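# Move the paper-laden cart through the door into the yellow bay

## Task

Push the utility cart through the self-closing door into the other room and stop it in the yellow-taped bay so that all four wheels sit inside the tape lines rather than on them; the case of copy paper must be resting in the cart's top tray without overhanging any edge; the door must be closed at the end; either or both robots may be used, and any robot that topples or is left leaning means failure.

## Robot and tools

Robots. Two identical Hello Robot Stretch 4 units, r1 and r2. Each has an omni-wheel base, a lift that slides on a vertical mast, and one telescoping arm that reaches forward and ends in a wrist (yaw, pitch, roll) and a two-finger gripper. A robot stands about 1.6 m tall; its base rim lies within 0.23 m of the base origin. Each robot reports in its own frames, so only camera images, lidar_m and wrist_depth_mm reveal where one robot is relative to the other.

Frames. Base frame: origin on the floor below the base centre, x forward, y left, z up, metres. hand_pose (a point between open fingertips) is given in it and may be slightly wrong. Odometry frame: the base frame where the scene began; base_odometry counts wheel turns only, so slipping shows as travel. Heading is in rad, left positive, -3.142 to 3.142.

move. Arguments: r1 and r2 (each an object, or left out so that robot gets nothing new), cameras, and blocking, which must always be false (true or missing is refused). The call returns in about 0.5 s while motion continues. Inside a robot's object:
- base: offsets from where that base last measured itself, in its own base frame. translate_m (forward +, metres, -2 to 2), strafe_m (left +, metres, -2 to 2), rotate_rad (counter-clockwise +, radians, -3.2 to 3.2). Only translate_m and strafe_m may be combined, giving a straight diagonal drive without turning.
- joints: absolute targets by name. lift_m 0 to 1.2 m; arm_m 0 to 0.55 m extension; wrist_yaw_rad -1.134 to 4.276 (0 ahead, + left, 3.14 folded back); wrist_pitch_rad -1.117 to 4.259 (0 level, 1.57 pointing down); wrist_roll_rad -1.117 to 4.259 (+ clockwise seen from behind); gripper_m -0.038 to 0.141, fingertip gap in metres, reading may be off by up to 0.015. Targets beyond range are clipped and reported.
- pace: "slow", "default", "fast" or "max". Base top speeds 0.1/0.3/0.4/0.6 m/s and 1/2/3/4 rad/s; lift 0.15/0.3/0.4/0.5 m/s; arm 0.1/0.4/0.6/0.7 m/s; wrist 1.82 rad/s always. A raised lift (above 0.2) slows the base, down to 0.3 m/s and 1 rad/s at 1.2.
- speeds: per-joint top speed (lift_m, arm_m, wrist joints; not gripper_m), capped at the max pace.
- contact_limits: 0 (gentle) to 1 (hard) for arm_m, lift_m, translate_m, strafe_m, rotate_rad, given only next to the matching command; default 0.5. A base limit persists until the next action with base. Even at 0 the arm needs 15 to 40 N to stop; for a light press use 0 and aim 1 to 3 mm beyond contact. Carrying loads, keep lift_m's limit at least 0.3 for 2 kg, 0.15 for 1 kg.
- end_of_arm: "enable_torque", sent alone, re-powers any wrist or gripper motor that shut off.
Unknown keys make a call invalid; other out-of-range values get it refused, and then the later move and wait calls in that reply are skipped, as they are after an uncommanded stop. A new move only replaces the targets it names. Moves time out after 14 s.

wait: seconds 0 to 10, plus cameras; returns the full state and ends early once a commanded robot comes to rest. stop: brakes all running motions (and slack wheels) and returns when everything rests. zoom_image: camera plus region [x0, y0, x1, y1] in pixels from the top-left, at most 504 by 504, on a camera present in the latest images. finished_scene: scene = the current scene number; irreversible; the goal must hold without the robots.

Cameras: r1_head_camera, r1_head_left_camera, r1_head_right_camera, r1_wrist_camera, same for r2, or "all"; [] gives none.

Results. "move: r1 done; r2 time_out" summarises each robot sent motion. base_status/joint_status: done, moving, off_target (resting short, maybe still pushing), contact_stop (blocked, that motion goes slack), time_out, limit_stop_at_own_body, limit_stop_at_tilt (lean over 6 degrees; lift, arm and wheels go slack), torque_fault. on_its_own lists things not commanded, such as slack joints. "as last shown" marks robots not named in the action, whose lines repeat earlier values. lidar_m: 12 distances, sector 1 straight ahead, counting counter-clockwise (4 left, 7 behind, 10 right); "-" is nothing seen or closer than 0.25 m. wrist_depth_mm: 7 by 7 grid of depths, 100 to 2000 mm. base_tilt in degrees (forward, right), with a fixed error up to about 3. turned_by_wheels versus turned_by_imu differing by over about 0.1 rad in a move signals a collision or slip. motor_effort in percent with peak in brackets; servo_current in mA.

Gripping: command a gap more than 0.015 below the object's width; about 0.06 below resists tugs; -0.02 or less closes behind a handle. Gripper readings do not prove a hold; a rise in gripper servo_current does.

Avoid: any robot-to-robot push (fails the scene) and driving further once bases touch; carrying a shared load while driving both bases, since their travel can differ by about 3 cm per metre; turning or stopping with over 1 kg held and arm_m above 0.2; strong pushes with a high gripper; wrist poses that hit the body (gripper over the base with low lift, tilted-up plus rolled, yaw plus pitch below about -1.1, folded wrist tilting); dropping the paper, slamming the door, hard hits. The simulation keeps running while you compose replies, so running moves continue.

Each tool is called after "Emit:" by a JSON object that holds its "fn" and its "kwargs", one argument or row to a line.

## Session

Emit:
{"fn": "move", "kwargs": {
  "blocking": false
}}

Scene clock: 0.00 s.
r1.base_odometry: x=+0.000 y=+0.000 heading=+0.000
r1.turned_by_wheels: +0.000
r1.turned_by_imu: +0.000
r1.base_tilt: forward=-1.6 right=+1.3
r1.lidar_m: 0.96 1.73 2.02 2.40 3.92 1.59 0.85 0.76 0.78 0.89 0.77 0.77
r1.base_status: not commanded
r1.joint_positions: lift_m=+0.124 arm_m=+0.000 wrist_yaw_rad=+3.194 wrist_pitch_rad=+0.002 wrist_roll_rad=+0.000 gripper_m=+0.056
r1.joint_status: not commanded
r1.measured_speeds: all 0
r1.motor_effort: lift_m=+19 arm_m=-4 wheel_0=-2 wheel_1=+1 wheel_2=+0
r1.servo_current: wrist_yaw_rad=59 wrist_pitch_rad=46 wrist_roll_rad=46 gripper_m=39
r1.hand_pose: x=-0.1216 y=+0.0722 z=+0.3019 quat_wxyz=(-0.026, -0.001, +0.000, +1.000) (m; r1's base frame)
r1.wrist_depth_mm: - 135 - - - - - / - 135 135 - - - - / - 133 174 - - - - / 110 136 206 - - - - / 137 - - - - - - / - - 194 1118 193 1160 1138 / - 759 759 809 788 831 809
r2.base_odometry: x=+0.000 y=+0.000 heading=+0.000
r2.turned_by_wheels: +0.000
r2.turned_by_imu: +0.000
r2.base_tilt: forward=-0.6 right=+0.1
r2.lidar_m: 1.27 1.30 1.54 2.30 2.33 2.74 1.39 1.38 2.74 2.36 2.39 1.46
r2.base_status: not commanded
r2.joint_positions: lift_m=+0.200 arm_m=+0.000 wrist_yaw_rad=+3.211 wrist_pitch_rad=+0.001 wrist_roll_rad=+0.000 gripper_m=+0.056
r2.joint_status: not commanded
r2.measured_speeds: all 0
r2.motor_effort: lift_m=+18 arm_m=-4 wheel_0=-1 wheel_1=+1 wheel_2=+1
r2.servo_current: wrist_yaw_rad=46 wrist_pitch_rad=39 wrist_roll_rad=52 gripper_m=52
r2.hand_pose: x=-0.1229 y=+0.0671 z=+0.3779 quat_wxyz=(-0.035, -0.001, +0.000, +0.999) (m; r2's base frame)
r2.wrist_depth_mm: - - 137 - - - - / - - 137 - - - - / - 119 146 - - - - / - 141 176 - - - - / 215 - - - - - - / 213 1336 196 1281 192 1366 1205 / 200 244 946 112 - 904 891
pictures: r1_head_camera, r1_head_left_camera, r1_head_right_camera, r1_wrist_camera, r2_head_camera, r2_head_left_camera, r2_head_right_camera, r2_wrist_camera
Images, in order (width x height): r1_head_camera 420x560, r1_head_left_camera 420x672, r1_head_right_camera 420x672, r1_wrist_camera 616x392, r2_head_camera 420x560, r2_head_left_camera 420x672, r2_head_right_camera 420x672, r2_wrist_camera 616x392.

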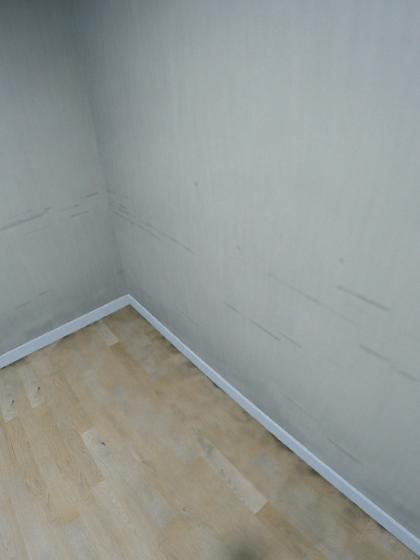

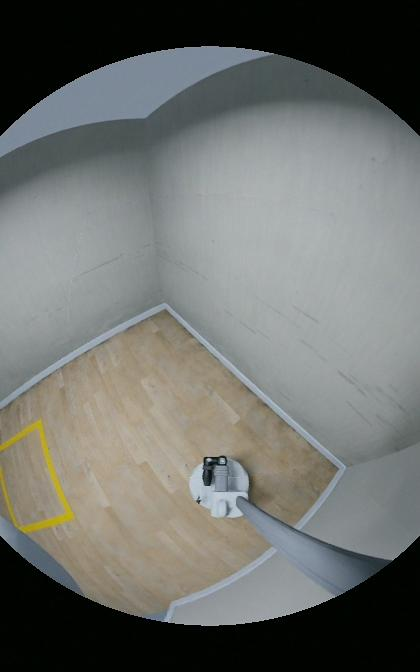

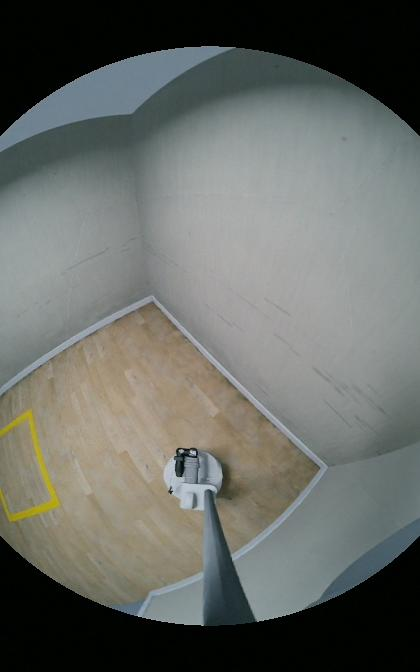

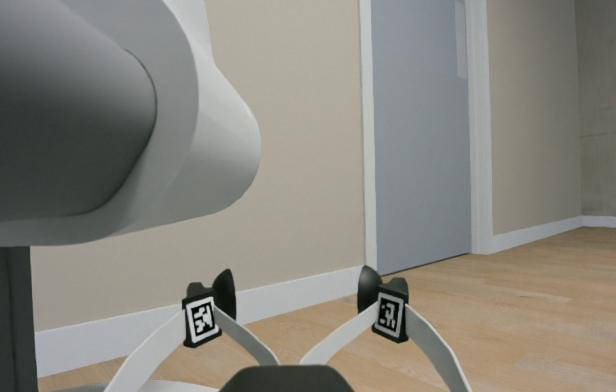

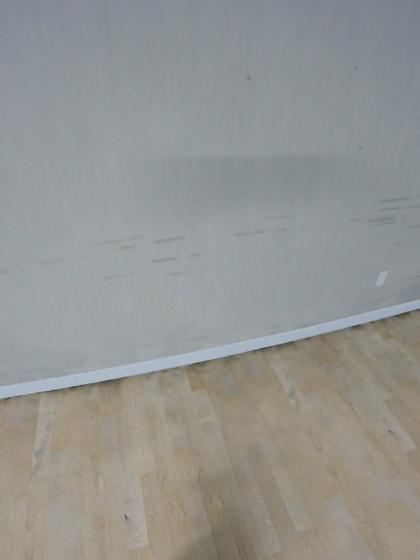

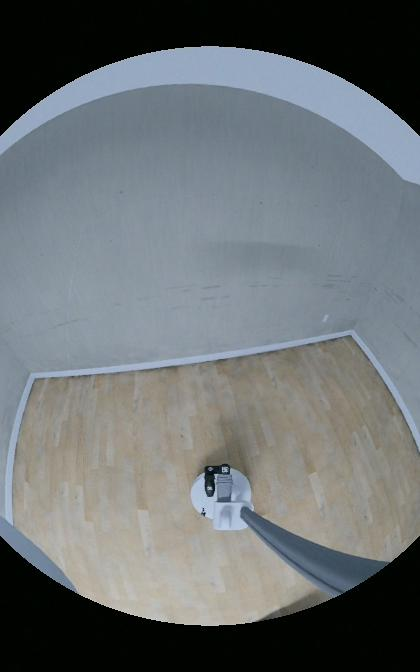

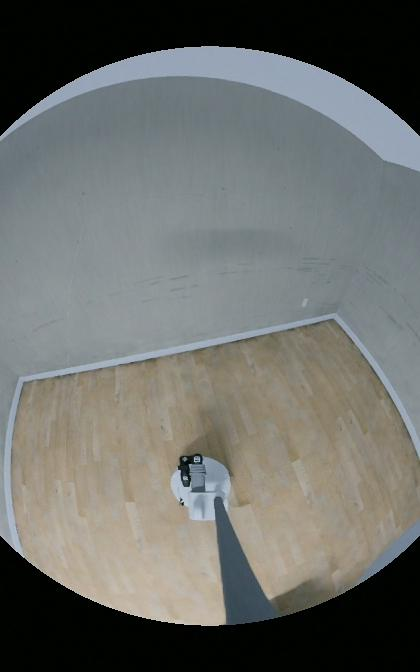

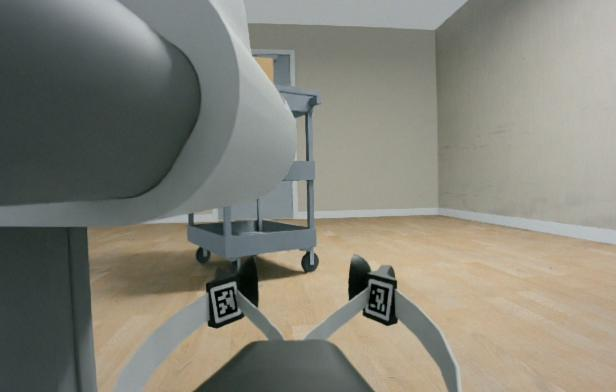

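Emit:
{"fn": "move", "kwargs": {
  "blocking": false,
  "r1": {"base":{"rotate_rad":2.5}},
  "r2": {"base":{"rotate_rad":3.14}},
  "cameras": []
}}

Emit:
{"fn": "wait", "kwargs": {
  "seconds": 3,
  "cameras": []
}}

Emit:
{"fn": "wait", "kwargs": {
  "seconds": 2
}}

Scene clock: 8.47 s.
move: r1 moving; r2 moving
r1.turned_by_wheels: +0.253
r1.turned_by_imu: +0.253
r1.base_status: rotate_rad moving
r1.motor_effort: lift_m=+19(20) arm_m=-4(4) wheel_0=-7(9) wheel_1=-6(7) wheel_2=-6(7)
r2.turned_by_wheels: +0.252
r2.turned_by_imu: +0.245
r2.base_status: rotate_rad moving
r2.motor_effort: lift_m=+18(18) arm_m=-4(4) wheel_0=-4(9) wheel_1=-10(10) wheel_2=-10(11)
pictures: none

Scene clock: 10.50 s.
earlier move: r1 done; r2 moving
r1.turned_by_wheels: +2.247
r1.turned_by_imu: +2.259
r1.base_status: done
r1.motor_effort: lift_m=+20(20) arm_m=-4(4) wheel_0=-3(10) wheel_1=+0(9) wheel_2=+0(8)
r2.turned_by_wheels: +2.886
r2.turned_by_imu: +2.809
r2.base_status: rotate_rad moving
r2.motor_effort: lift_m=+18(18) arm_m=-4(4) wheel_0=-4(10) wheel_1=-3(10) wheel_2=-5(13)
wait: 2.03 of 3 s (r1 has come to rest)
pictures: none

Scene clock: 10.83 s.
earlier move: r2 done
r1.base_odometry: x=+0.000 y=+0.000 heading=+2.500
r1.turned_by_wheels: +0.000
r1.turned_by_imu: +0.000
r1.base_tilt: forward=-1.5 right=+1.3
r1.lidar_m: 1.97 0.94 0.76 0.75 0.86 0.77 0.76 0.87 1.41 2.05 2.28 3.60
r1.base_status: done
r1.joint_positions: lift_m=+0.124 arm_m=+0.000 wrist_yaw_rad=+3.194 wrist_pitch_rad=+0.002 wrist_roll_rad=+0.000 gripper_m=+0.056
r1.motor_effort: lift_m=+19(20) arm_m=-4(4) wheel_0=-3(10) wheel_1=+0(9) wheel_2=+0(8)
r1.servo_current: wrist_yaw_rad=39(65) wrist_pitch_rad=46(52) wrist_roll_rad=39(65) gripper_m=39(52)
r1.hand_pose: x=-0.1216 y=+0.0722 z=+0.3019 quat_wxyz=(-0.026, -0.001, +0.000, +1.000) (m; r1's base frame)
r1.wrist_depth_mm: - 135 - - - - - / - 135 135 - - - - / - 133 175 - - - - / 110 136 207 - - - - / - - - - - - - / - - 195 - 191 - - / - 809 759 164 788 - 750
r2.base_odometry: x=+0.000 y=+0.000 heading=+3.139
r2.turned_by_wheels: +0.001
r2.turned_by_imu: +0.001
r2.base_tilt: forward=-0.7 right=+0.0
r2.lidar_m: 1.41 1.36 2.78 2.35 2.38 1.50 1.28 1.27 1.52 2.31 2.31 2.70
r2.base_status: done
r2.joint_positions: lift_m=+0.200 arm_m=+0.000 wrist_yaw_rad=+3.211 wrist_pitch_rad=+0.001 wrist_roll_rad=+0.000 gripper_m=+0.056
r2.motor_effort: lift_m=+18(18) arm_m=-4(4) wheel_0=-3(10) wheel_1=-3(10) wheel_2=-5(13)
r2.servo_current: wrist_yaw_rad=52(52) wrist_pitch_rad=39(46) wrist_roll_rad=46(65) gripper_m=52(52)
r2.hand_pose: x=-0.1228 y=+0.0671 z=+0.3779 quat_wxyz=(-0.035, -0.001, +0.000, +0.999) (m; r2's base frame)
r2.wrist_depth_mm: - 114 137 - - - - / - 108 137 - - - - / - 120 148 237 - - - / - 141 165 - - - - / 216 - - - - - - / 203 1229 192 1182 192 1397 1229 / 201 246 960 112 - 904 891
wait: 0.33 of 2 s (r2 has come to rest)
pictures: r1_head_camera, r1_head_left_camera, r1_head_right_camera, r1_wrist_camera, r2_head_camera, r2_head_left_camera, r2_head_right_camera, r2_wrist_camera

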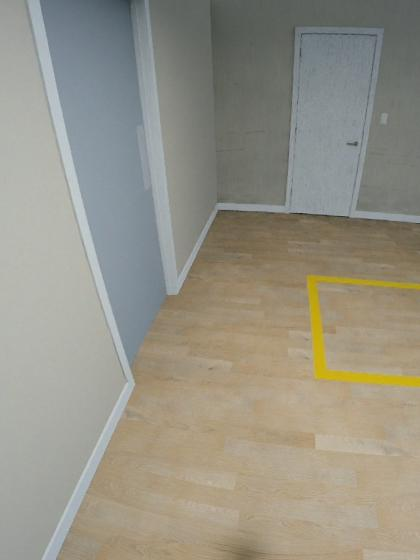

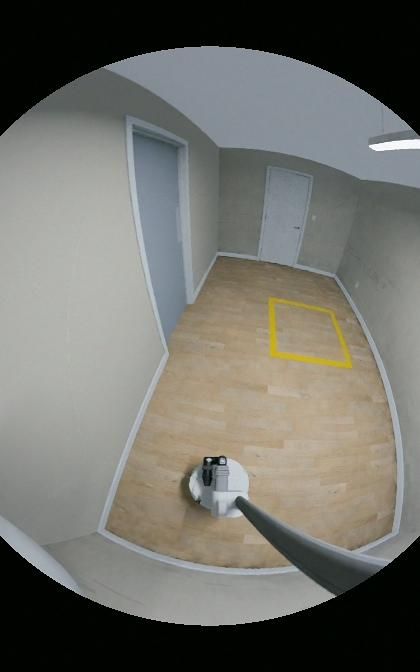

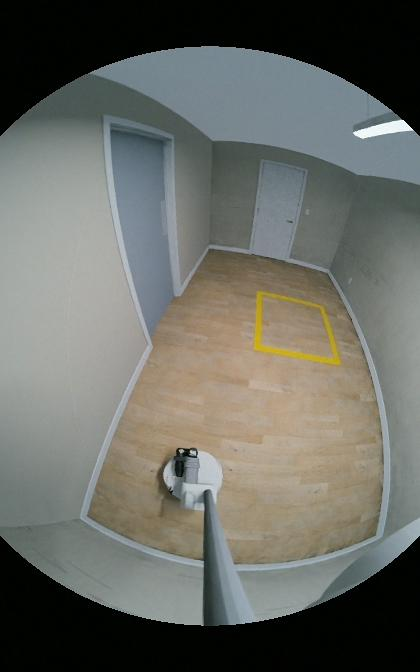

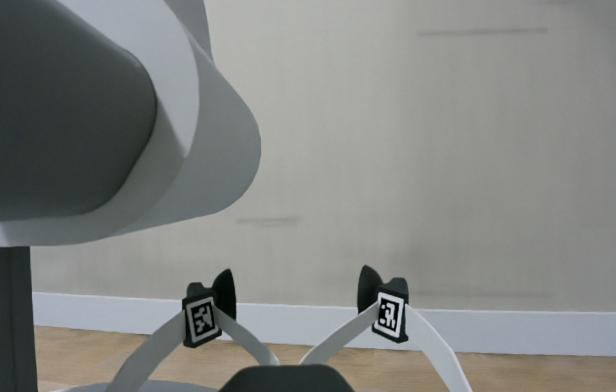

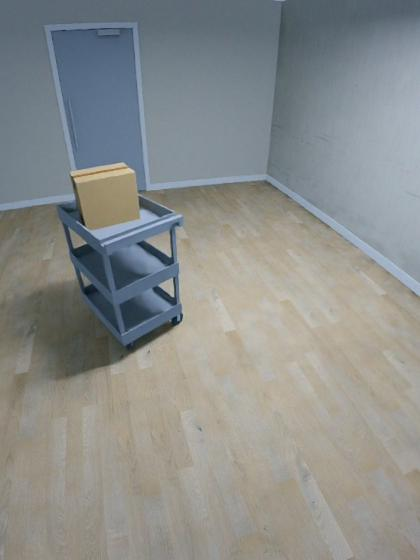

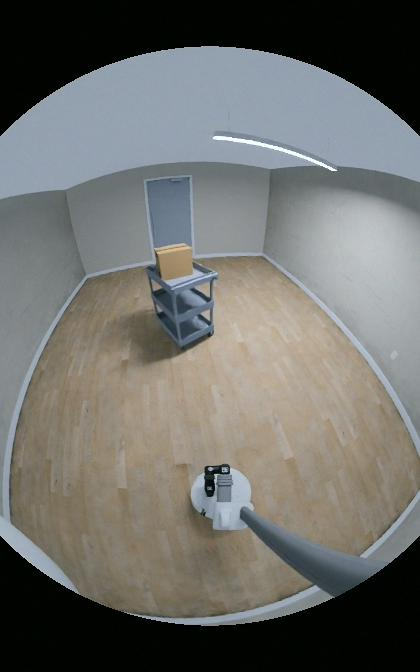

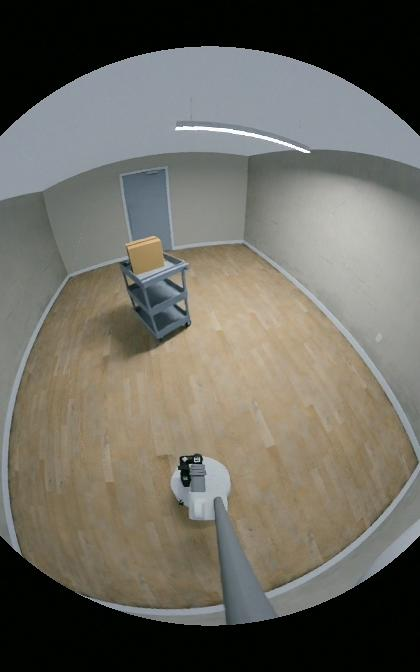

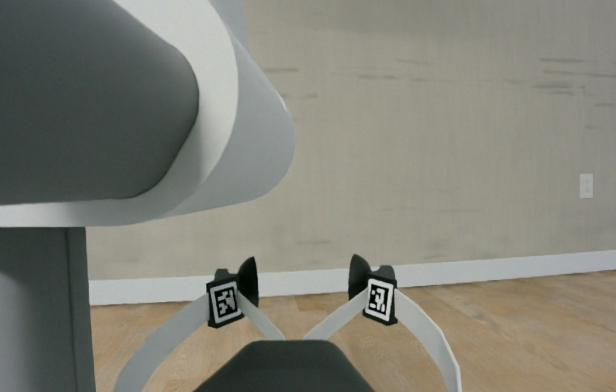

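Emit:
{"fn": "zoom_image", "kwargs": {
  "camera": "r2_head_camera",
  "region": [30, 10, 230, 360]
}}

Scaled by 1.440 from the camera's 420x560 image, which has a finer 1200x1600 frame.

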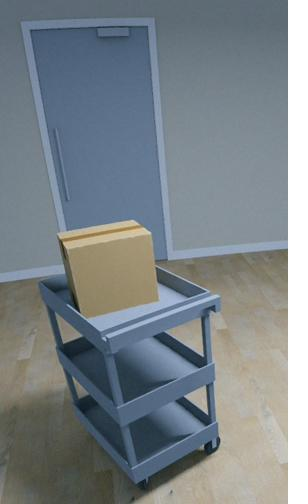

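Emit:
{"fn": "move", "kwargs": {
  "blocking": false,
  "r1": {"base":{"translate_m":1.45,"strafe_m":-0.5},"joints":{"lift_m":0.685}},
  "r2": {"base":{"translate_m":0.7,"strafe_m":-0.2},"joints":{"lift_m":0.685}},
  "cameras": []
}}

Emit:
{"fn": "wait", "kwargs": {
  "seconds": 3.5,
  "cameras": []
}}

Emit:
{"fn": "move", "kwargs": {
  "blocking": false,
  "r2": {"base":{"rotate_rad":0.8},"joints":{"wrist_yaw_rad":0.0,"wrist_roll_rad":1.57,"gripper_m":0.1}},
  "cameras": []
}}

Emit:
{"fn": "wait", "kwargs": {
  "seconds": 4,
  "cameras": []
}}

Emit:
{"fn": "move", "kwargs": {
  "blocking": false,
  "r1": {"base":{"rotate_rad":1.32},"joints":{"wrist_yaw_rad":0.0,"wrist_roll_rad":1.57,"gripper_m":0.1}},
  "cameras": []
}}

Emit:
{"fn": "wait", "kwargs": {
  "seconds": 2
}}

Scene clock: 56.60 s.
move: r1 moving; r2 moving
r1.turned_by_wheels: +0.000
r1.turned_by_imu: +0.000
r1.base_status: translate_m moving; strafe_m moving
r1.joint_status: lift_m moving
r1.motor_effort: lift_m=+26(26) arm_m=-4(4) wheel_0=+8(9) wheel_1=+3(5) wheel_2=-8(9)
r2.turned_by_wheels: +0.000
r2.turned_by_imu: +0.001
r2.base_status: translate_m moving; strafe_m moving
r2.joint_status: lift_m moving
r2.motor_effort: lift_m=+23(24) arm_m=-4(4) wheel_0=+7(11) wheel_1=+6(7) wheel_2=-13(13)
pictures: none

Scene clock: 59.97 s.
earlier move: r1 moving; r2 done
r1.turned_by_wheels: +0.000
r1.turned_by_imu: -0.002
r1.base_status: translate_m moving; strafe_m moving
r1.joint_status: all done
r1.motor_effort: lift_m=+23(28) arm_m=-4(4) wheel_0=+6(11) wheel_1=+4(6) wheel_2=-5(10)
r2.turned_by_wheels: +0.000
r2.turned_by_imu: +0.001
r2.base_status: done
r2.joint_status: all done
r2.motor_effort: lift_m=+21(26) arm_m=-4(4) wheel_0=+2(13) wheel_1=+4(7) wheel_2=-4(13)
wait: 3.37 of 3.5 s (r2 has come to rest)
pictures: none

Scene clock: 60.47 s.
earlier move: r1 moving
move: r2 moving
r1.turned_by_wheels: +0.000
r1.turned_by_imu: +0.000
r1.base_status: translate_m moving; strafe_m moving
r1.motor_effort: lift_m=+23(23) arm_m=-4(4) wheel_0=+5(7) wheel_1=+1(5) wheel_2=-6(7)
r2.turned_by_wheels: +0.252
r2.turned_by_imu: +0.245
r2.base_status: rotate_rad moving
r2.joint_status: wrist_yaw_rad moving; wrist_roll_rad moving; gripper_m moving
r2.motor_effort: lift_m=+21(21) arm_m=-4(4) wheel_0=-8(10) wheel_1=-9(9) wheel_2=-10(11)
pictures: none

Scene clock: 62.40 s.
earlier move: r1 moving; r2 done
r1.turned_by_wheels: +0.000
r1.turned_by_imu: -0.001
r1.base_status: translate_m moving; strafe_m moving
r1.motor_effort: lift_m=+23(23) arm_m=-4(4) wheel_0=+4(8) wheel_1=+1(6) wheel_2=-1(7)
r2.turned_by_wheels: +0.547
r2.turned_by_imu: +0.533
r2.base_status: done
r2.joint_status: all done
r2.motor_effort: lift_m=+21(21) arm_m=-4(4) wheel_0=-2(10) wheel_1=-3(9) wheel_2=-4(12)
wait: 1.93 of 4 s (r2 has come to rest)
pictures: none

Scene clock: 62.90 s.
move: r1 moving
r1.turned_by_wheels: +0.252
r1.turned_by_imu: +0.253
r1.base_status: rotate_rad moving
r1.joint_status: wrist_yaw_rad moving; wrist_roll_rad moving; gripper_m moving
r1.motor_effort: lift_m=+23(23) arm_m=-4(4) wheel_0=-7(9) wheel_1=-6(8) wheel_2=-6(7)
r2.turned_by_wheels: +0.000
r2.turned_by_imu: +0.000
r2.motor_effort: lift_m=+21(21) arm_m=-4(4) wheel_0=-2(2) wheel_1=-3(4) wheel_2=-4(4)
pictures: none

Scene clock: 64.77 s.
earlier move: r1 done
r1.base_odometry: x=-0.862 y=+1.268 heading=-2.464
r1.turned_by_wheels: +1.067
r1.turned_by_imu: +1.073
r1.base_tilt: forward=-1.6 right=+1.3
r1.lidar_m: 1.04 1.04 1.33 2.26 2.32 1.92 1.77 1.83 2.36 2.39 1.55 1.12
r1.base_status: done
r1.joint_positions: lift_m=+0.685 arm_m=+0.000 wrist_yaw_rad=+0.003 wrist_pitch_rad=+0.002 wrist_roll_rad=+1.568 gripper_m=+0.100
r1.joint_status: all done
r1.motor_effort: lift_m=+23(23) arm_m=-3(4) wheel_0=-2(9) wheel_1=-1(9) wheel_2=-1(9)
r1.servo_current: wrist_yaw_rad=46(137) wrist_pitch_rad=46(52) wrist_roll_rad=46(130) gripper_m=46(91)
r1.hand_pose: x=+0.4595 y=-0.0867 z=+0.8622 quat_wxyz=(+0.708, +0.706, +0.002, +0.000) (m; r1's base frame)
r1.wrist_depth_mm: - - - - - - - / - - 904 - - - - / - 891 904 - - - - / - - - - - - - / - - - - - - - / - 189 196 - 191 - - / - - - 144 - - -
r2.base_odometry: x=-0.699 y=+0.202 heading=-2.345
r2.turned_by_wheels: +0.000
r2.turned_by_imu: +0.000
r2.base_tilt: forward=-0.7 right=+0.0
r2.lidar_m: 0.85 2.85 2.70 2.68 1.98 1.90 2.01 2.00 1.95 2.02 2.85 0.85
r2.joint_positions: lift_m=+0.685 arm_m=+0.000 wrist_yaw_rad=+0.003 wrist_pitch_rad=+0.001 wrist_roll_rad=+1.568 gripper_m=+0.100
r2.motor_effort: lift_m=+21(21) arm_m=-4(5) wheel_0=-2(2) wheel_1=-3(4) wheel_2=-4(5)
r2.servo_current: wrist_yaw_rad=46(65) wrist_pitch_rad=39(46) wrist_roll_rad=39(59) gripper_m=52(59)
r2.hand_pose: x=+0.4596 y=-0.0866 z=+0.8626 quat_wxyz=(+0.708, +0.706, +0.001, +0.001) (m; r2's base frame)
r2.wrist_depth_mm: - - - - - 668 1205 / - - - 891 - - - / - - 931 904 - 691 - / - - - 946 - 699 - / - - - - - 1661 1205 / - - 196 - 198 1576 1229 / - - - 112 - 1983 1229
wait: 1.87 of 2 s (r1 has come to rest)
pictures: r1_head_camera, r1_head_left_camera, r1_head_right_camera, r1_wrist_camera, r2_head_camera, r2_head_left_camera, r2_head_right_camera, r2_wrist_camera

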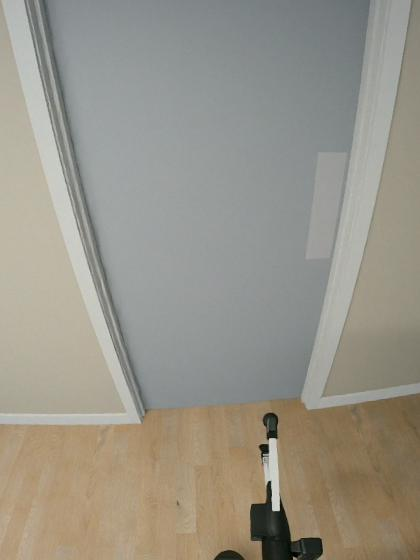

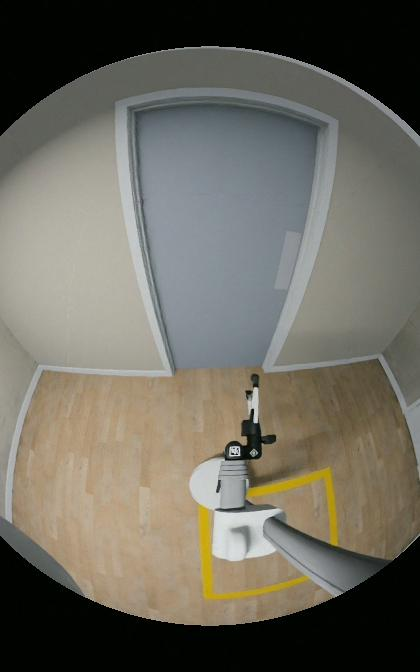

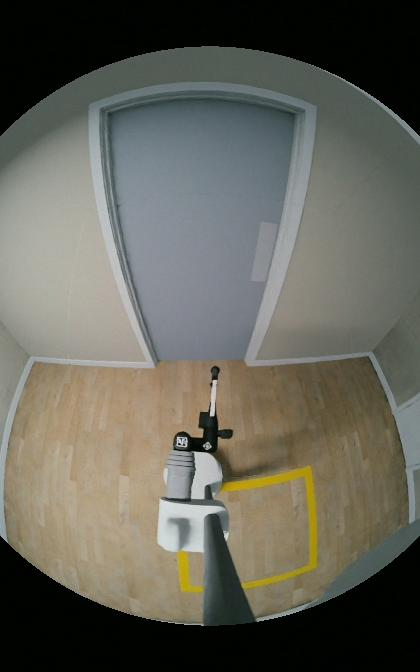

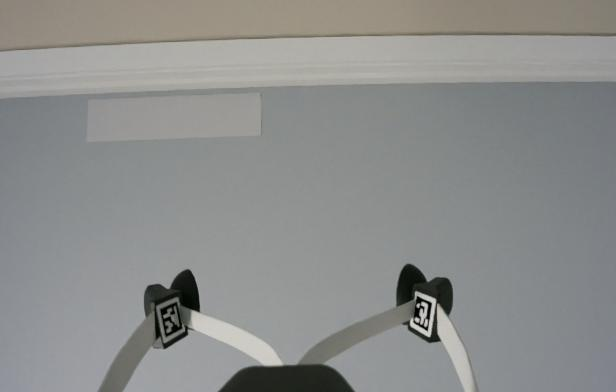

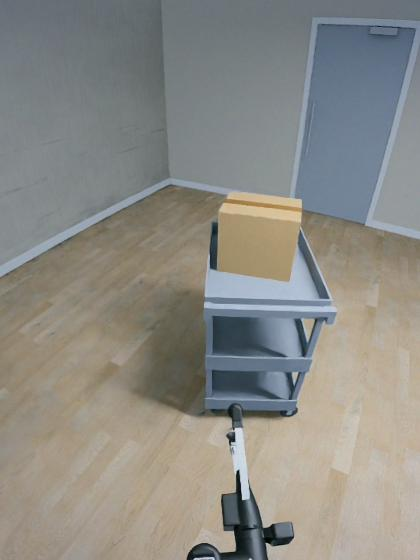

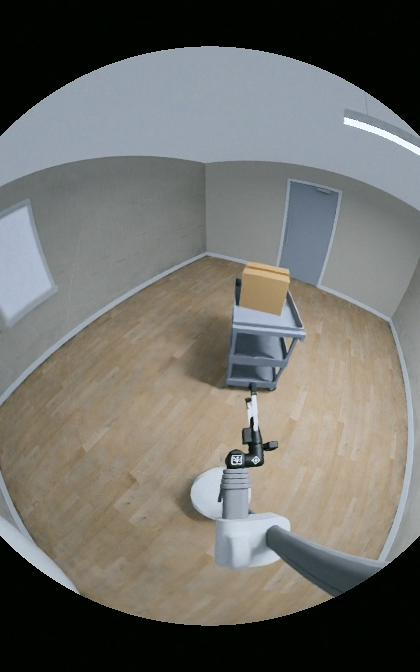

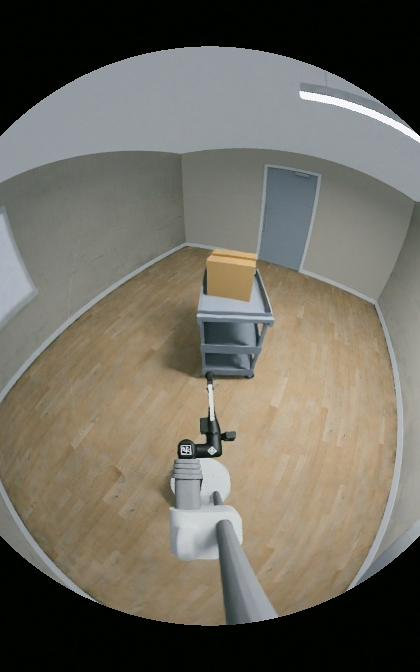

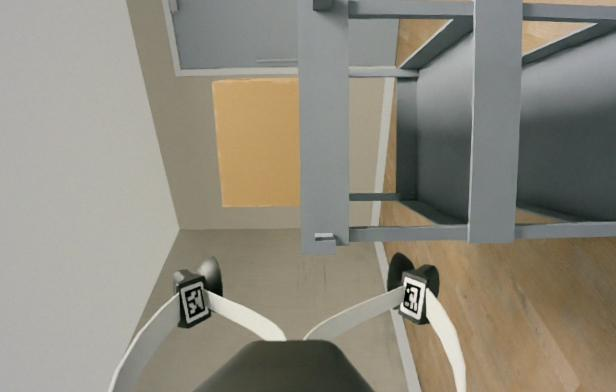

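Emit:
{"fn": "move", "kwargs": {
  "blocking": false,
  "r2": {"base":{"translate_m":0.3,"strafe_m":-0.18}},
  "cameras": []
}}

Emit:
{"fn": "wait", "kwargs": {
  "seconds": 3,
  "cameras": ["r2_head_camera","r2_wrist_camera"]
}}

Scene clock: 73.20 s.
move: r2 moving
r1.turned_by_wheels: +0.000
r1.turned_by_imu: +0.000
r1.motor_effort: lift_m=+23(23) arm_m=-4(4) wheel_0=-2(2) wheel_1=+0(1) wheel_2=-1(1)
r2.turned_by_wheels: +0.000
r2.turned_by_imu: +0.000
r2.base_status: translate_m moving; strafe_m moving
r2.motor_effort: lift_m=+21(21) arm_m=-4(4) wheel_0=+12(12) wheel_1=-6(6) wheel_2=-12(13)
pictures: none

Scene clock: 75.20 s.
earlier move: r2 done
r1.base_odometry: x=-0.862 y=+1.268 heading=-2.464
r1.turned_by_wheels: +0.000
r1.turned_by_imu: +0.000
r1.base_tilt: forward=-1.6 right=+1.2
r1.lidar_m: 1.04 1.05 1.34 2.28 2.34 1.93 1.75 1.84 2.39 2.41 1.56 1.11
r1.joint_positions: lift_m=+0.685 arm_m=+0.000 wrist_yaw_rad=+0.003 wrist_pitch_rad=+0.002 wrist_roll_rad=+1.568 gripper_m=+0.100
r1.motor_effort: lift_m=+23(23) arm_m=-3(4) wheel_0=-1(3) wheel_1=-1(1) wheel_2=-1(1)
r1.servo_current: wrist_yaw_rad=46(72) wrist_pitch_rad=33(52) wrist_roll_rad=46(72) gripper_m=46(52)
r1.hand_pose: x=+0.4595 y=-0.0867 z=+0.8622 quat_wxyz=(+0.708, +0.706, +0.002, +0.000) (m; r1's base frame)
r1.wrist_depth_mm: - - - - - - - / - - 904 - - - - / - 904 904 - - - - / - - - - - - - / - - - - - - - / - 189 196 - 191 - - / - - - 144 - - -
r2.base_odometry: x=-1.038 y=+0.113 heading=-2.345
r2.turned_by_wheels: +0.000
r2.turned_by_imu: +0.001
r2.base_tilt: forward=-0.7 right=+0.1
r2.lidar_m: 0.53 2.86 2.70 2.84 2.35 2.25 2.35 2.03 1.94 2.02 2.85 0.55
r2.base_status: done
r2.joint_positions: lift_m=+0.685 arm_m=+0.000 wrist_yaw_rad=+0.003 wrist_pitch_rad=+0.001 wrist_roll_rad=+1.568 gripper_m=+0.100
r2.motor_effort: lift_m=+21(21) arm_m=-4(4) wheel_0=+2(15) wheel_1=-3(6) wheel_2=-3(13)
r2.servo_current: wrist_yaw_rad=39(59) wrist_pitch_rad=46(46) wrist_roll_rad=46(59) gripper_m=52(59)
r2.hand_pose: x=+0.4596 y=-0.0866 z=+0.8627 quat_wxyz=(+0.708, +0.706, +0.001, +0.001) (m; r2's base frame)
r2.wrist_depth_mm: - - - 304 370 1397 1078 / - - - 366 368 - - / - - 597 370 976 - - / - - 597 379 1025 - - / - - 627 387 389 - - / - - 197 334 195 759 - / - - - 112 - 1921 549
wait: 2.00 of 3 s (r2 has come to rest)
pictures: r2_head_camera, r2_wrist_camera

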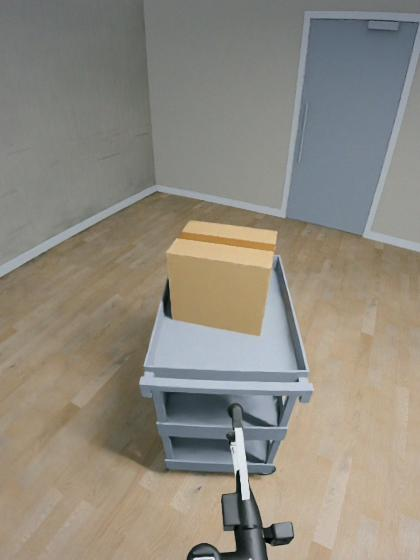

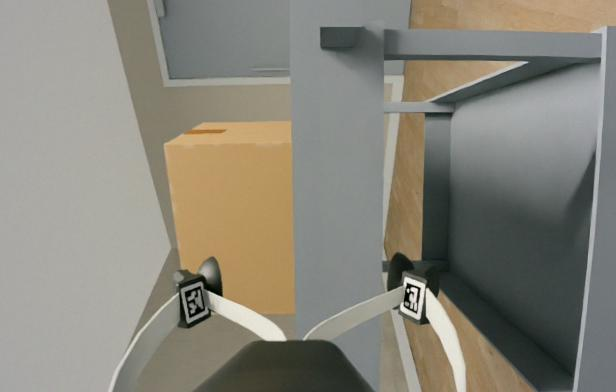

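Emit:
{"fn": "move", "kwargs": {
  "blocking": false,
  "r2": {"base":{"translate_m":0.145},"pace":"slow","contact_limits":{"translate_m":0.2}},
  "cameras": []
}}

Emit:
{"fn": "wait", "kwargs": {
  "seconds": 2.5,
  "cameras": ["r2_wrist_camera"]
}}

Emit:
{"fn": "move", "kwargs": {
  "blocking": false,
  "r2": {"joints":{"gripper_m":-0.03}},
  "cameras": []
}}

Emit:
{"fn": "wait", "kwargs": {
  "seconds": 2.5,
  "cameras": ["r2_wrist_camera"]
}}

Scene clock: 84.37 s.
move: r2 moving
r1.motor_effort: lift_m=+23(23) arm_m=-4(4) wheel_0=-2(2) wheel_1=+0(1) wheel_2=-1(1)
r2.turned_by_wheels: +0.000
r2.turned_by_imu: +0.001
r2.base_status: translate_m moving
r2.motor_effort: lift_m=+21(21) arm_m=-4(4) wheel_0=+7(8) wheel_1=+7(8) wheel_2=-10(10)
r2.contact_limits: translate_m 0.2
pictures: none

Scene clock: 86.60 s.
earlier move: r2 done
r1.turned_by_wheels: +0.000
r1.turned_by_imu: +0.000
r1.motor_effort: lift_m=+23(23) arm_m=-4(4) wheel_0=-2(2) wheel_1=-1(1) wheel_2=-1(1)
r2.turned_by_wheels: +0.000
r2.turned_by_imu: +0.000
r2.base_status: done
r2.motor_effort: lift_m=+21(21) arm_m=-4(4) wheel_0=+6(10) wheel_1=+5(8) wheel_2=-11(11)
r2.contact_limits: translate_m 0.2
wait: 2.23 of 2.5 s (r2 has come to rest)
pictures: r2_wrist_camera

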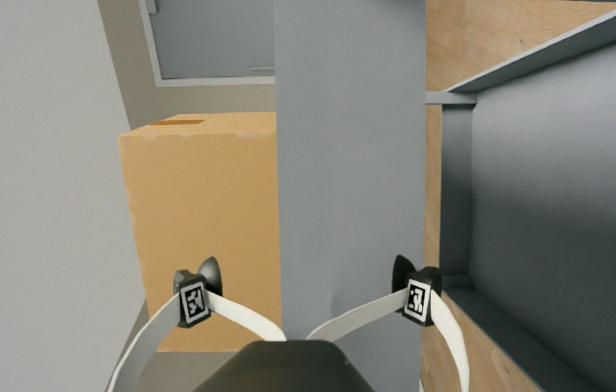

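Scene clock: 87.10 s.
move: r2 moving
r1.turned_by_wheels: +0.000
r1.turned_by_imu: +0.000
r1.motor_effort: lift_m=+23(23) arm_m=-4(4) wheel_0=-2(2) wheel_1=-1(1) wheel_2=-1(1)
r2.turned_by_wheels: +0.000
r2.turned_by_imu: +0.000
r2.joint_status: gripper_m moving
r2.motor_effort: lift_m=+21(21) arm_m=-4(5) wheel_0=+6(7) wheel_1=+5(5) wheel_2=-11(11)
r2.contact_limits: translate_m 0.2
pictures: none

Scene clock: 88.57 s.
earlier move: r2 done
r1.base_odometry: x=-0.862 y=+1.268 heading=-2.464
r1.turned_by_wheels: +0.000
r1.turned_by_imu: +0.000
r1.base_tilt: forward=-1.6 right=+1.3
r1.lidar_m: 1.04 1.05 1.33 2.26 2.31 1.90 1.77 1.82 2.40 2.42 1.59 1.13
r1.joint_positions: lift_m=+0.685 arm_m=+0.000 wrist_yaw_rad=+0.003 wrist_pitch_rad=+0.002 wrist_roll_rad=+1.568 gripper_m=+0.100
r1.motor_effort: lift_m=+23(23) arm_m=-4(4) wheel_0=-2(2) wheel_1=-1(1) wheel_2=-1(1)
r1.servo_current: wrist_yaw_rad=46(65) wrist_pitch_rad=46(52) wrist_roll_rad=65(72) gripper_m=39(52)
r1.hand_pose: x=+0.4595 y=-0.0867 z=+0.8622 quat_wxyz=(+0.708, +0.706, +0.002, +0.000) (m; r1's base frame)
r1.wrist_depth_mm: - - - - - - - / - - 891 - - - - / - 904 891 - - - - / - - - - - - - / - - - - - - - / - 189 195 - 191 - - / - - - 144 - - -
r2.base_odometry: x=-1.139 y=+0.009 heading=-2.345
r2.turned_by_wheels: +0.000
r2.turned_by_imu: +0.001
r2.base_tilt: forward=-0.7 right=+0.1
r2.lidar_m: 0.38 0.42 2.64 2.77 2.45 2.37 2.49 2.10 2.03 2.12 2.96 0.41
r2.joint_positions: lift_m=+0.685 arm_m=+0.000 wrist_yaw_rad=+0.002 wrist_pitch_rad=+0.004 wrist_roll_rad=+1.569 gripper_m=-0.028
r2.joint_status: all done
r2.motor_effort: lift_m=+21(21) arm_m=-4(5) wheel_0=+1(7) wheel_1=+2(5) wheel_2=+0(11)
r2.servo_current: wrist_yaw_rad=46(59) wrist_pitch_rad=39(46) wrist_roll_rad=59(65) gripper_m=124(319)
r2.contact_limits: translate_m 0.2
r2.hand_pose: x=+0.4595 y=-0.0869 z=+0.8617 quat_wxyz=(+0.708, +0.706, +0.002, -0.001) (m; r2's base frame)
r2.wrist_depth_mm: - - - 156 214 1708 - / - - - 161 218 - - / - 427 427 163 223 - - / - 449 445 167 229 - - / - 480 469 171 233 - - / - - 185 174 180 699 - / - - - 112 243 1756 517
wait: 1.47 of 2.5 s (r2 has come to rest)
pictures: r2_wrist_camera

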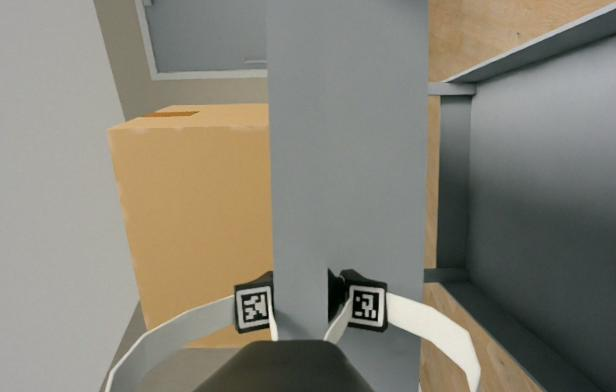

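Emit:
{"fn": "move", "kwargs": {
  "blocking": false,
  "r2": {"base":{"translate_m":-1.1},"pace":"slow"},
  "cameras": []
}}

Emit:
{"fn": "wait", "kwargs": {
  "seconds": 10,
  "cameras": []
}}

Emit:
{"fn": "wait", "kwargs": {
  "seconds": 2,
  "cameras": ["r2_head_camera","r2_head_left_camera","r2_head_right_camera"]
}}

Scene clock: 105.67 s.
move: r2 moving
r1.motor_effort: lift_m=+23(23) arm_m=-3(4) wheel_0=-2(2) wheel_1=-1(1) wheel_2=-1(1)
r2.turned_by_wheels: +0.000
r2.turned_by_imu: +0.001
r2.base_status: translate_m moving
r2.motor_effort: lift_m=+21(21) arm_m=-4(4) wheel_0=-6(10) wheel_1=-8(9) wheel_2=+16(16)
pictures: none

Scene clock: 115.67 s.
earlier move: r2 moving
r1.turned_by_wheels: +0.000
r1.turned_by_imu: -0.001
r1.motor_effort: lift_m=+23(23) arm_m=-4(4) wheel_0=-2(3) wheel_1=+0(1) wheel_2=-1(1)
r2.turned_by_wheels: +0.000
r2.turned_by_imu: +0.007
r2.base_status: translate_m moving
r2.motor_effort: lift_m=+21(21) arm_m=-4(4) wheel_0=+2(10) wheel_1=-6(9) wheel_2=+13(17)
wait: 10.00 s; no rest
pictures: none

Scene clock: 117.47 s.
earlier move: r2 done
r1.base_odometry: x=-0.862 y=+1.268 heading=-2.464
r1.turned_by_wheels: +0.000
r1.turned_by_imu: +0.000
r1.base_tilt: forward=-1.6 right=+1.3
r1.lidar_m: 1.05 1.06 1.34 2.26 2.32 1.92 1.77 1.83 2.35 2.44 1.57 1.13
r1.joint_positions: lift_m=+0.685 arm_m=+0.000 wrist_yaw_rad=+0.003 wrist_pitch_rad=+0.002 wrist_roll_rad=+1.568 gripper_m=+0.100
r1.motor_effort: lift_m=+23(23) arm_m=-3(4) wheel_0=-2(3) wheel_1=-1(1) wheel_2=-1(1)
r1.servo_current: wrist_yaw_rad=59(78) wrist_pitch_rad=39(52) wrist_roll_rad=39(72) gripper_m=39(52)
r1.hand_pose: x=+0.4595 y=-0.0867 z=+0.8622 quat_wxyz=(+0.708, +0.706, +0.002, +0.000) (m; r1's base frame)
r1.wrist_depth_mm: - - - - - - - / - - 904 - - - - / - 904 904 - - - - / - - - - - - - / - - - - - - - / - 189 196 - 191 - - / - - - 144 - - -
r2.base_odometry: x=-0.371 y=+0.796 heading=-2.344
r2.turned_by_wheels: +0.000
r2.turned_by_imu: +0.001
r2.base_tilt: forward=-0.7 right=+0.0
r2.lidar_m: 0.33 0.32 3.20 2.06 1.49 1.46 1.53 1.49 1.44 1.55 2.18 0.46
r2.base_status: done
r2.joint_positions: lift_m=+0.685 arm_m=+0.000 wrist_yaw_rad=+0.007 wrist_pitch_rad=+0.004 wrist_roll_rad=+1.569 gripper_m=-0.029
r2.motor_effort: lift_m=+21(21) arm_m=-4(4) wheel_0=+2(10) wheel_1=-5(9) wheel_2=+8(17)
r2.servo_current: wrist_yaw_rad=52(72) wrist_pitch_rad=33(52) wrist_roll_rad=46(65) gripper_m=104(130)
r2.hand_pose: x=+0.4599 y=-0.0855 z=+0.8617 quat_wxyz=(+0.708, +0.707, +0.004, +0.001) (m; r2's base frame)
r2.wrist_depth_mm: - - - 250 293 1397 1060 / - - - 272 281 1661 1205 / - - - 259 264 1921 - / - - - 191 251 - - / - 449 449 182 240 - - / - 439 186 174 180 - - / - 439 439 112 224 - -
wait: 1.80 of 2 s (r2 has come to rest)
pictures: r2_head_camera, r2_head_left_camera, r2_head_right_camera

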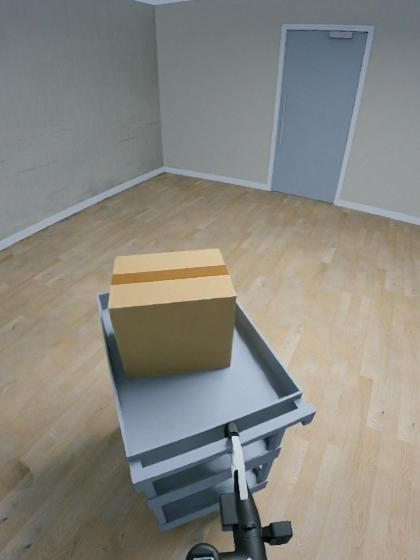

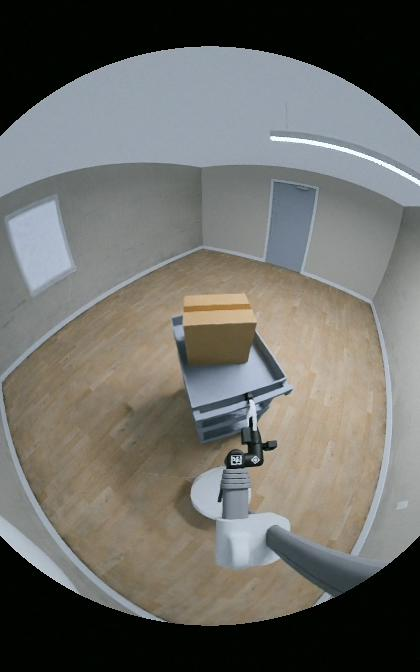

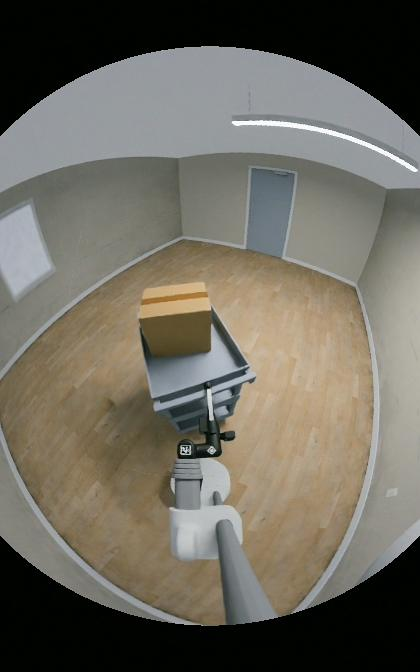

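Emit:
{"fn": "move", "kwargs": {
  "blocking": false,
  "r2": {"base":{"rotate_rad":0.35},"pace":"slow"},
  "cameras": []
}}

Emit:
{"fn": "wait", "kwargs": {
  "seconds": 2,
  "cameras": []
}}

Emit:
{"fn": "move", "kwargs": {
  "blocking": false,
  "r2": {"base":{"strafe_m":-0.45},"pace":"slow"},
  "cameras": []
}}

Emit:
{"fn": "wait", "kwargs": {
  "seconds": 7,
  "cameras": []
}}

Emit:
{"fn": "move", "kwargs": {
  "blocking": false,
  "r2": {"base":{"rotate_rad":0.4},"pace":"slow"},
  "cameras": []
}}

Emit:
{"fn": "wait", "kwargs": {
  "seconds": 2.5,
  "cameras": ["r2_head_camera","r2_head_left_camera","r2_head_right_camera"]
}}

Scene clock: 133.43 s.
move: r2 moving
r1.motor_effort: lift_m=+23(23) arm_m=-3(4) wheel_0=-2(2) wheel_1=+0(1) wheel_2=-1(1)
r2.turned_by_wheels: +0.123
r2.turned_by_imu: +0.119
r2.base_status: rotate_rad moving
r2.motor_effort: lift_m=+21(21) arm_m=-1(4) wheel_0=-10(12) wheel_1=-8(8) wheel_2=-20(20)
pictures: none

Scene clock: 134.50 s.
earlier move: r2 done
r1.turned_by_wheels: +0.000
r1.turned_by_imu: +0.000
r1.motor_effort: lift_m=+23(23) arm_m=-3(4) wheel_0=-2(2) wheel_1=-1(1) wheel_2=-1(1)
r2.turned_by_wheels: +0.226
r2.turned_by_imu: +0.208
r2.base_status: done
r2.motor_effort: lift_m=+21(21) arm_m=+4(4) wheel_0=-2(17) wheel_1=-4(9) wheel_2=-7(26)
wait: 1.07 of 2 s (r2 has come to rest)
pictures: none

Scene clock: 135.00 s.
move: r2 moving
r1.turned_by_wheels: +0.000
r1.turned_by_imu: +0.000
r1.motor_effort: lift_m=+23(23) arm_m=-4(4) wheel_0=-1(2) wheel_1=+0(1) wheel_2=-1(1)
r2.turned_by_wheels: +0.001
r2.turned_by_imu: +0.001
r2.base_status: strafe_m moving
r2.motor_effort: lift_m=+21(21) arm_m=+4(4) wheel_0=+14(14) wheel_1=-5(8) wheel_2=+0(5)
pictures: none

Scene clock: 140.13 s.
earlier move: r2 done
r1.turned_by_wheels: +0.000
r1.turned_by_imu: +0.000
r1.motor_effort: lift_m=+23(23) arm_m=-3(4) wheel_0=-2(3) wheel_1=-1(1) wheel_2=-1(1)
r2.turned_by_wheels: +0.000
r2.turned_by_imu: +0.003
r2.base_status: done
r2.motor_effort: lift_m=+20(21) arm_m=+4(5) wheel_0=+6(15) wheel_1=-4(8) wheel_2=+1(5)
wait: 5.13 of 7 s (r2 has come to rest)
pictures: none

Scene clock: 140.63 s.
move: r2 moving
r1.turned_by_wheels: +0.000
r1.turned_by_imu: +0.000
r1.motor_effort: lift_m=+23(23) arm_m=-3(4) wheel_0=-2(2) wheel_1=+0(1) wheel_2=-1(1)
r2.turned_by_wheels: +0.123
r2.turned_by_imu: +0.119
r2.base_status: rotate_rad moving
r2.motor_effort: lift_m=+21(21) arm_m=+4(4) wheel_0=-12(15) wheel_1=-9(11) wheel_2=-18(18)
pictures: none

Scene clock: 141.77 s.
earlier move: r2 done
r1.base_odometry: x=-0.862 y=+1.268 heading=-2.464
r1.turned_by_wheels: +0.000
r1.turned_by_imu: +0.000
r1.base_tilt: forward=-1.6 right=+1.3
r1.lidar_m: 1.05 1.05 1.30 2.27 2.31 1.92 1.77 1.82 2.41 2.42 1.54 1.11
r1.joint_positions: lift_m=+0.685 arm_m=+0.000 wrist_yaw_rad=+0.003 wrist_pitch_rad=+0.002 wrist_roll_rad=+1.568 gripper_m=+0.100
r1.motor_effort: lift_m=+23(23) arm_m=-4(4) wheel_0=-1(2) wheel_1=-1(1) wheel_2=-1(1)
r1.servo_current: wrist_yaw_rad=65(65) wrist_pitch_rad=39(52) wrist_roll_rad=52(59) gripper_m=46(46)
r1.hand_pose: x=+0.4595 y=-0.0867 z=+0.8622 quat_wxyz=(+0.708, +0.706, +0.002, +0.000) (m; r1's base frame)
r1.wrist_depth_mm: - - - - - - - / - - 904 - - - - / - 891 904 - - - - / - - - - - - - / - - - - - - - / - 188 196 - 191 - - / - - - 144 - - -
r2.base_odometry: x=-0.781 y=+0.982 heading=-1.597
r2.turned_by_wheels: +0.275
r2.turned_by_imu: +0.266
r2.base_tilt: forward=-0.7 right=+0.1
r2.lidar_m: 0.39 3.50 2.12 1.81 1.80 1.38 1.16 1.17 1.37 2.32 3.94 0.42
r2.base_status: done
r2.joint_positions: lift_m=+0.685 arm_m=+0.000 wrist_yaw_rad=-0.008 wrist_pitch_rad=+0.004 wrist_roll_rad=+1.569 gripper_m=-0.029
r2.motor_effort: lift_m=+21(21) arm_m=+3(4) wheel_0=-9(15) wheel_1=-5(11) wheel_2=-10(22)
r2.servo_current: wrist_yaw_rad=59(85) wrist_pitch_rad=39(46) wrist_roll_rad=52(59) gripper_m=85(91)
r2.hand_pose: x=+0.4586 y=-0.0897 z=+0.8617 quat_wxyz=(+0.708, +0.707, -0.001, -0.004) (m; r2's base frame)
r2.wrist_depth_mm: - - - 151 207 - - / - - 484 155 213 - - / - 427 427 159 218 - - / - 462 449 164 224 - - / - - 480 168 230 - - / - - 185 171 181 654 - / - - - 112 242 1661 477
wait: 1.13 of 2.5 s (r2 has come to rest)
pictures: r2_head_camera, r2_head_left_camera, r2_head_right_camera

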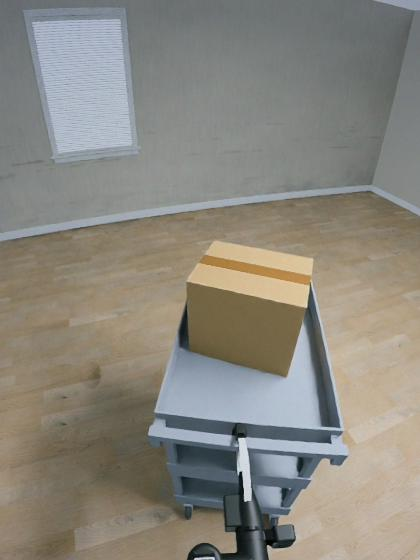

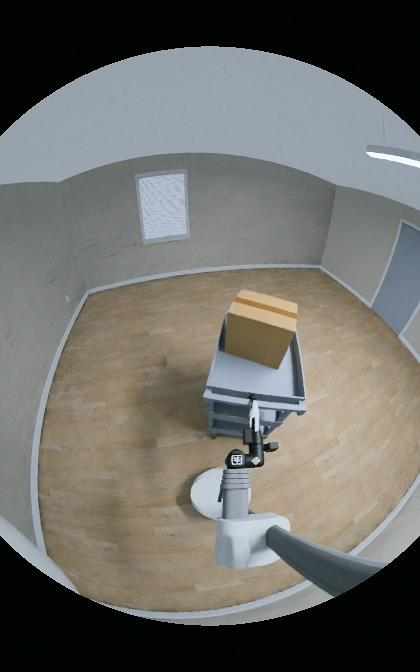

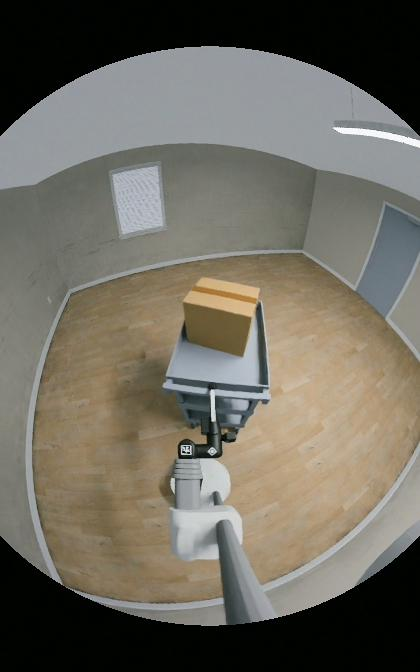

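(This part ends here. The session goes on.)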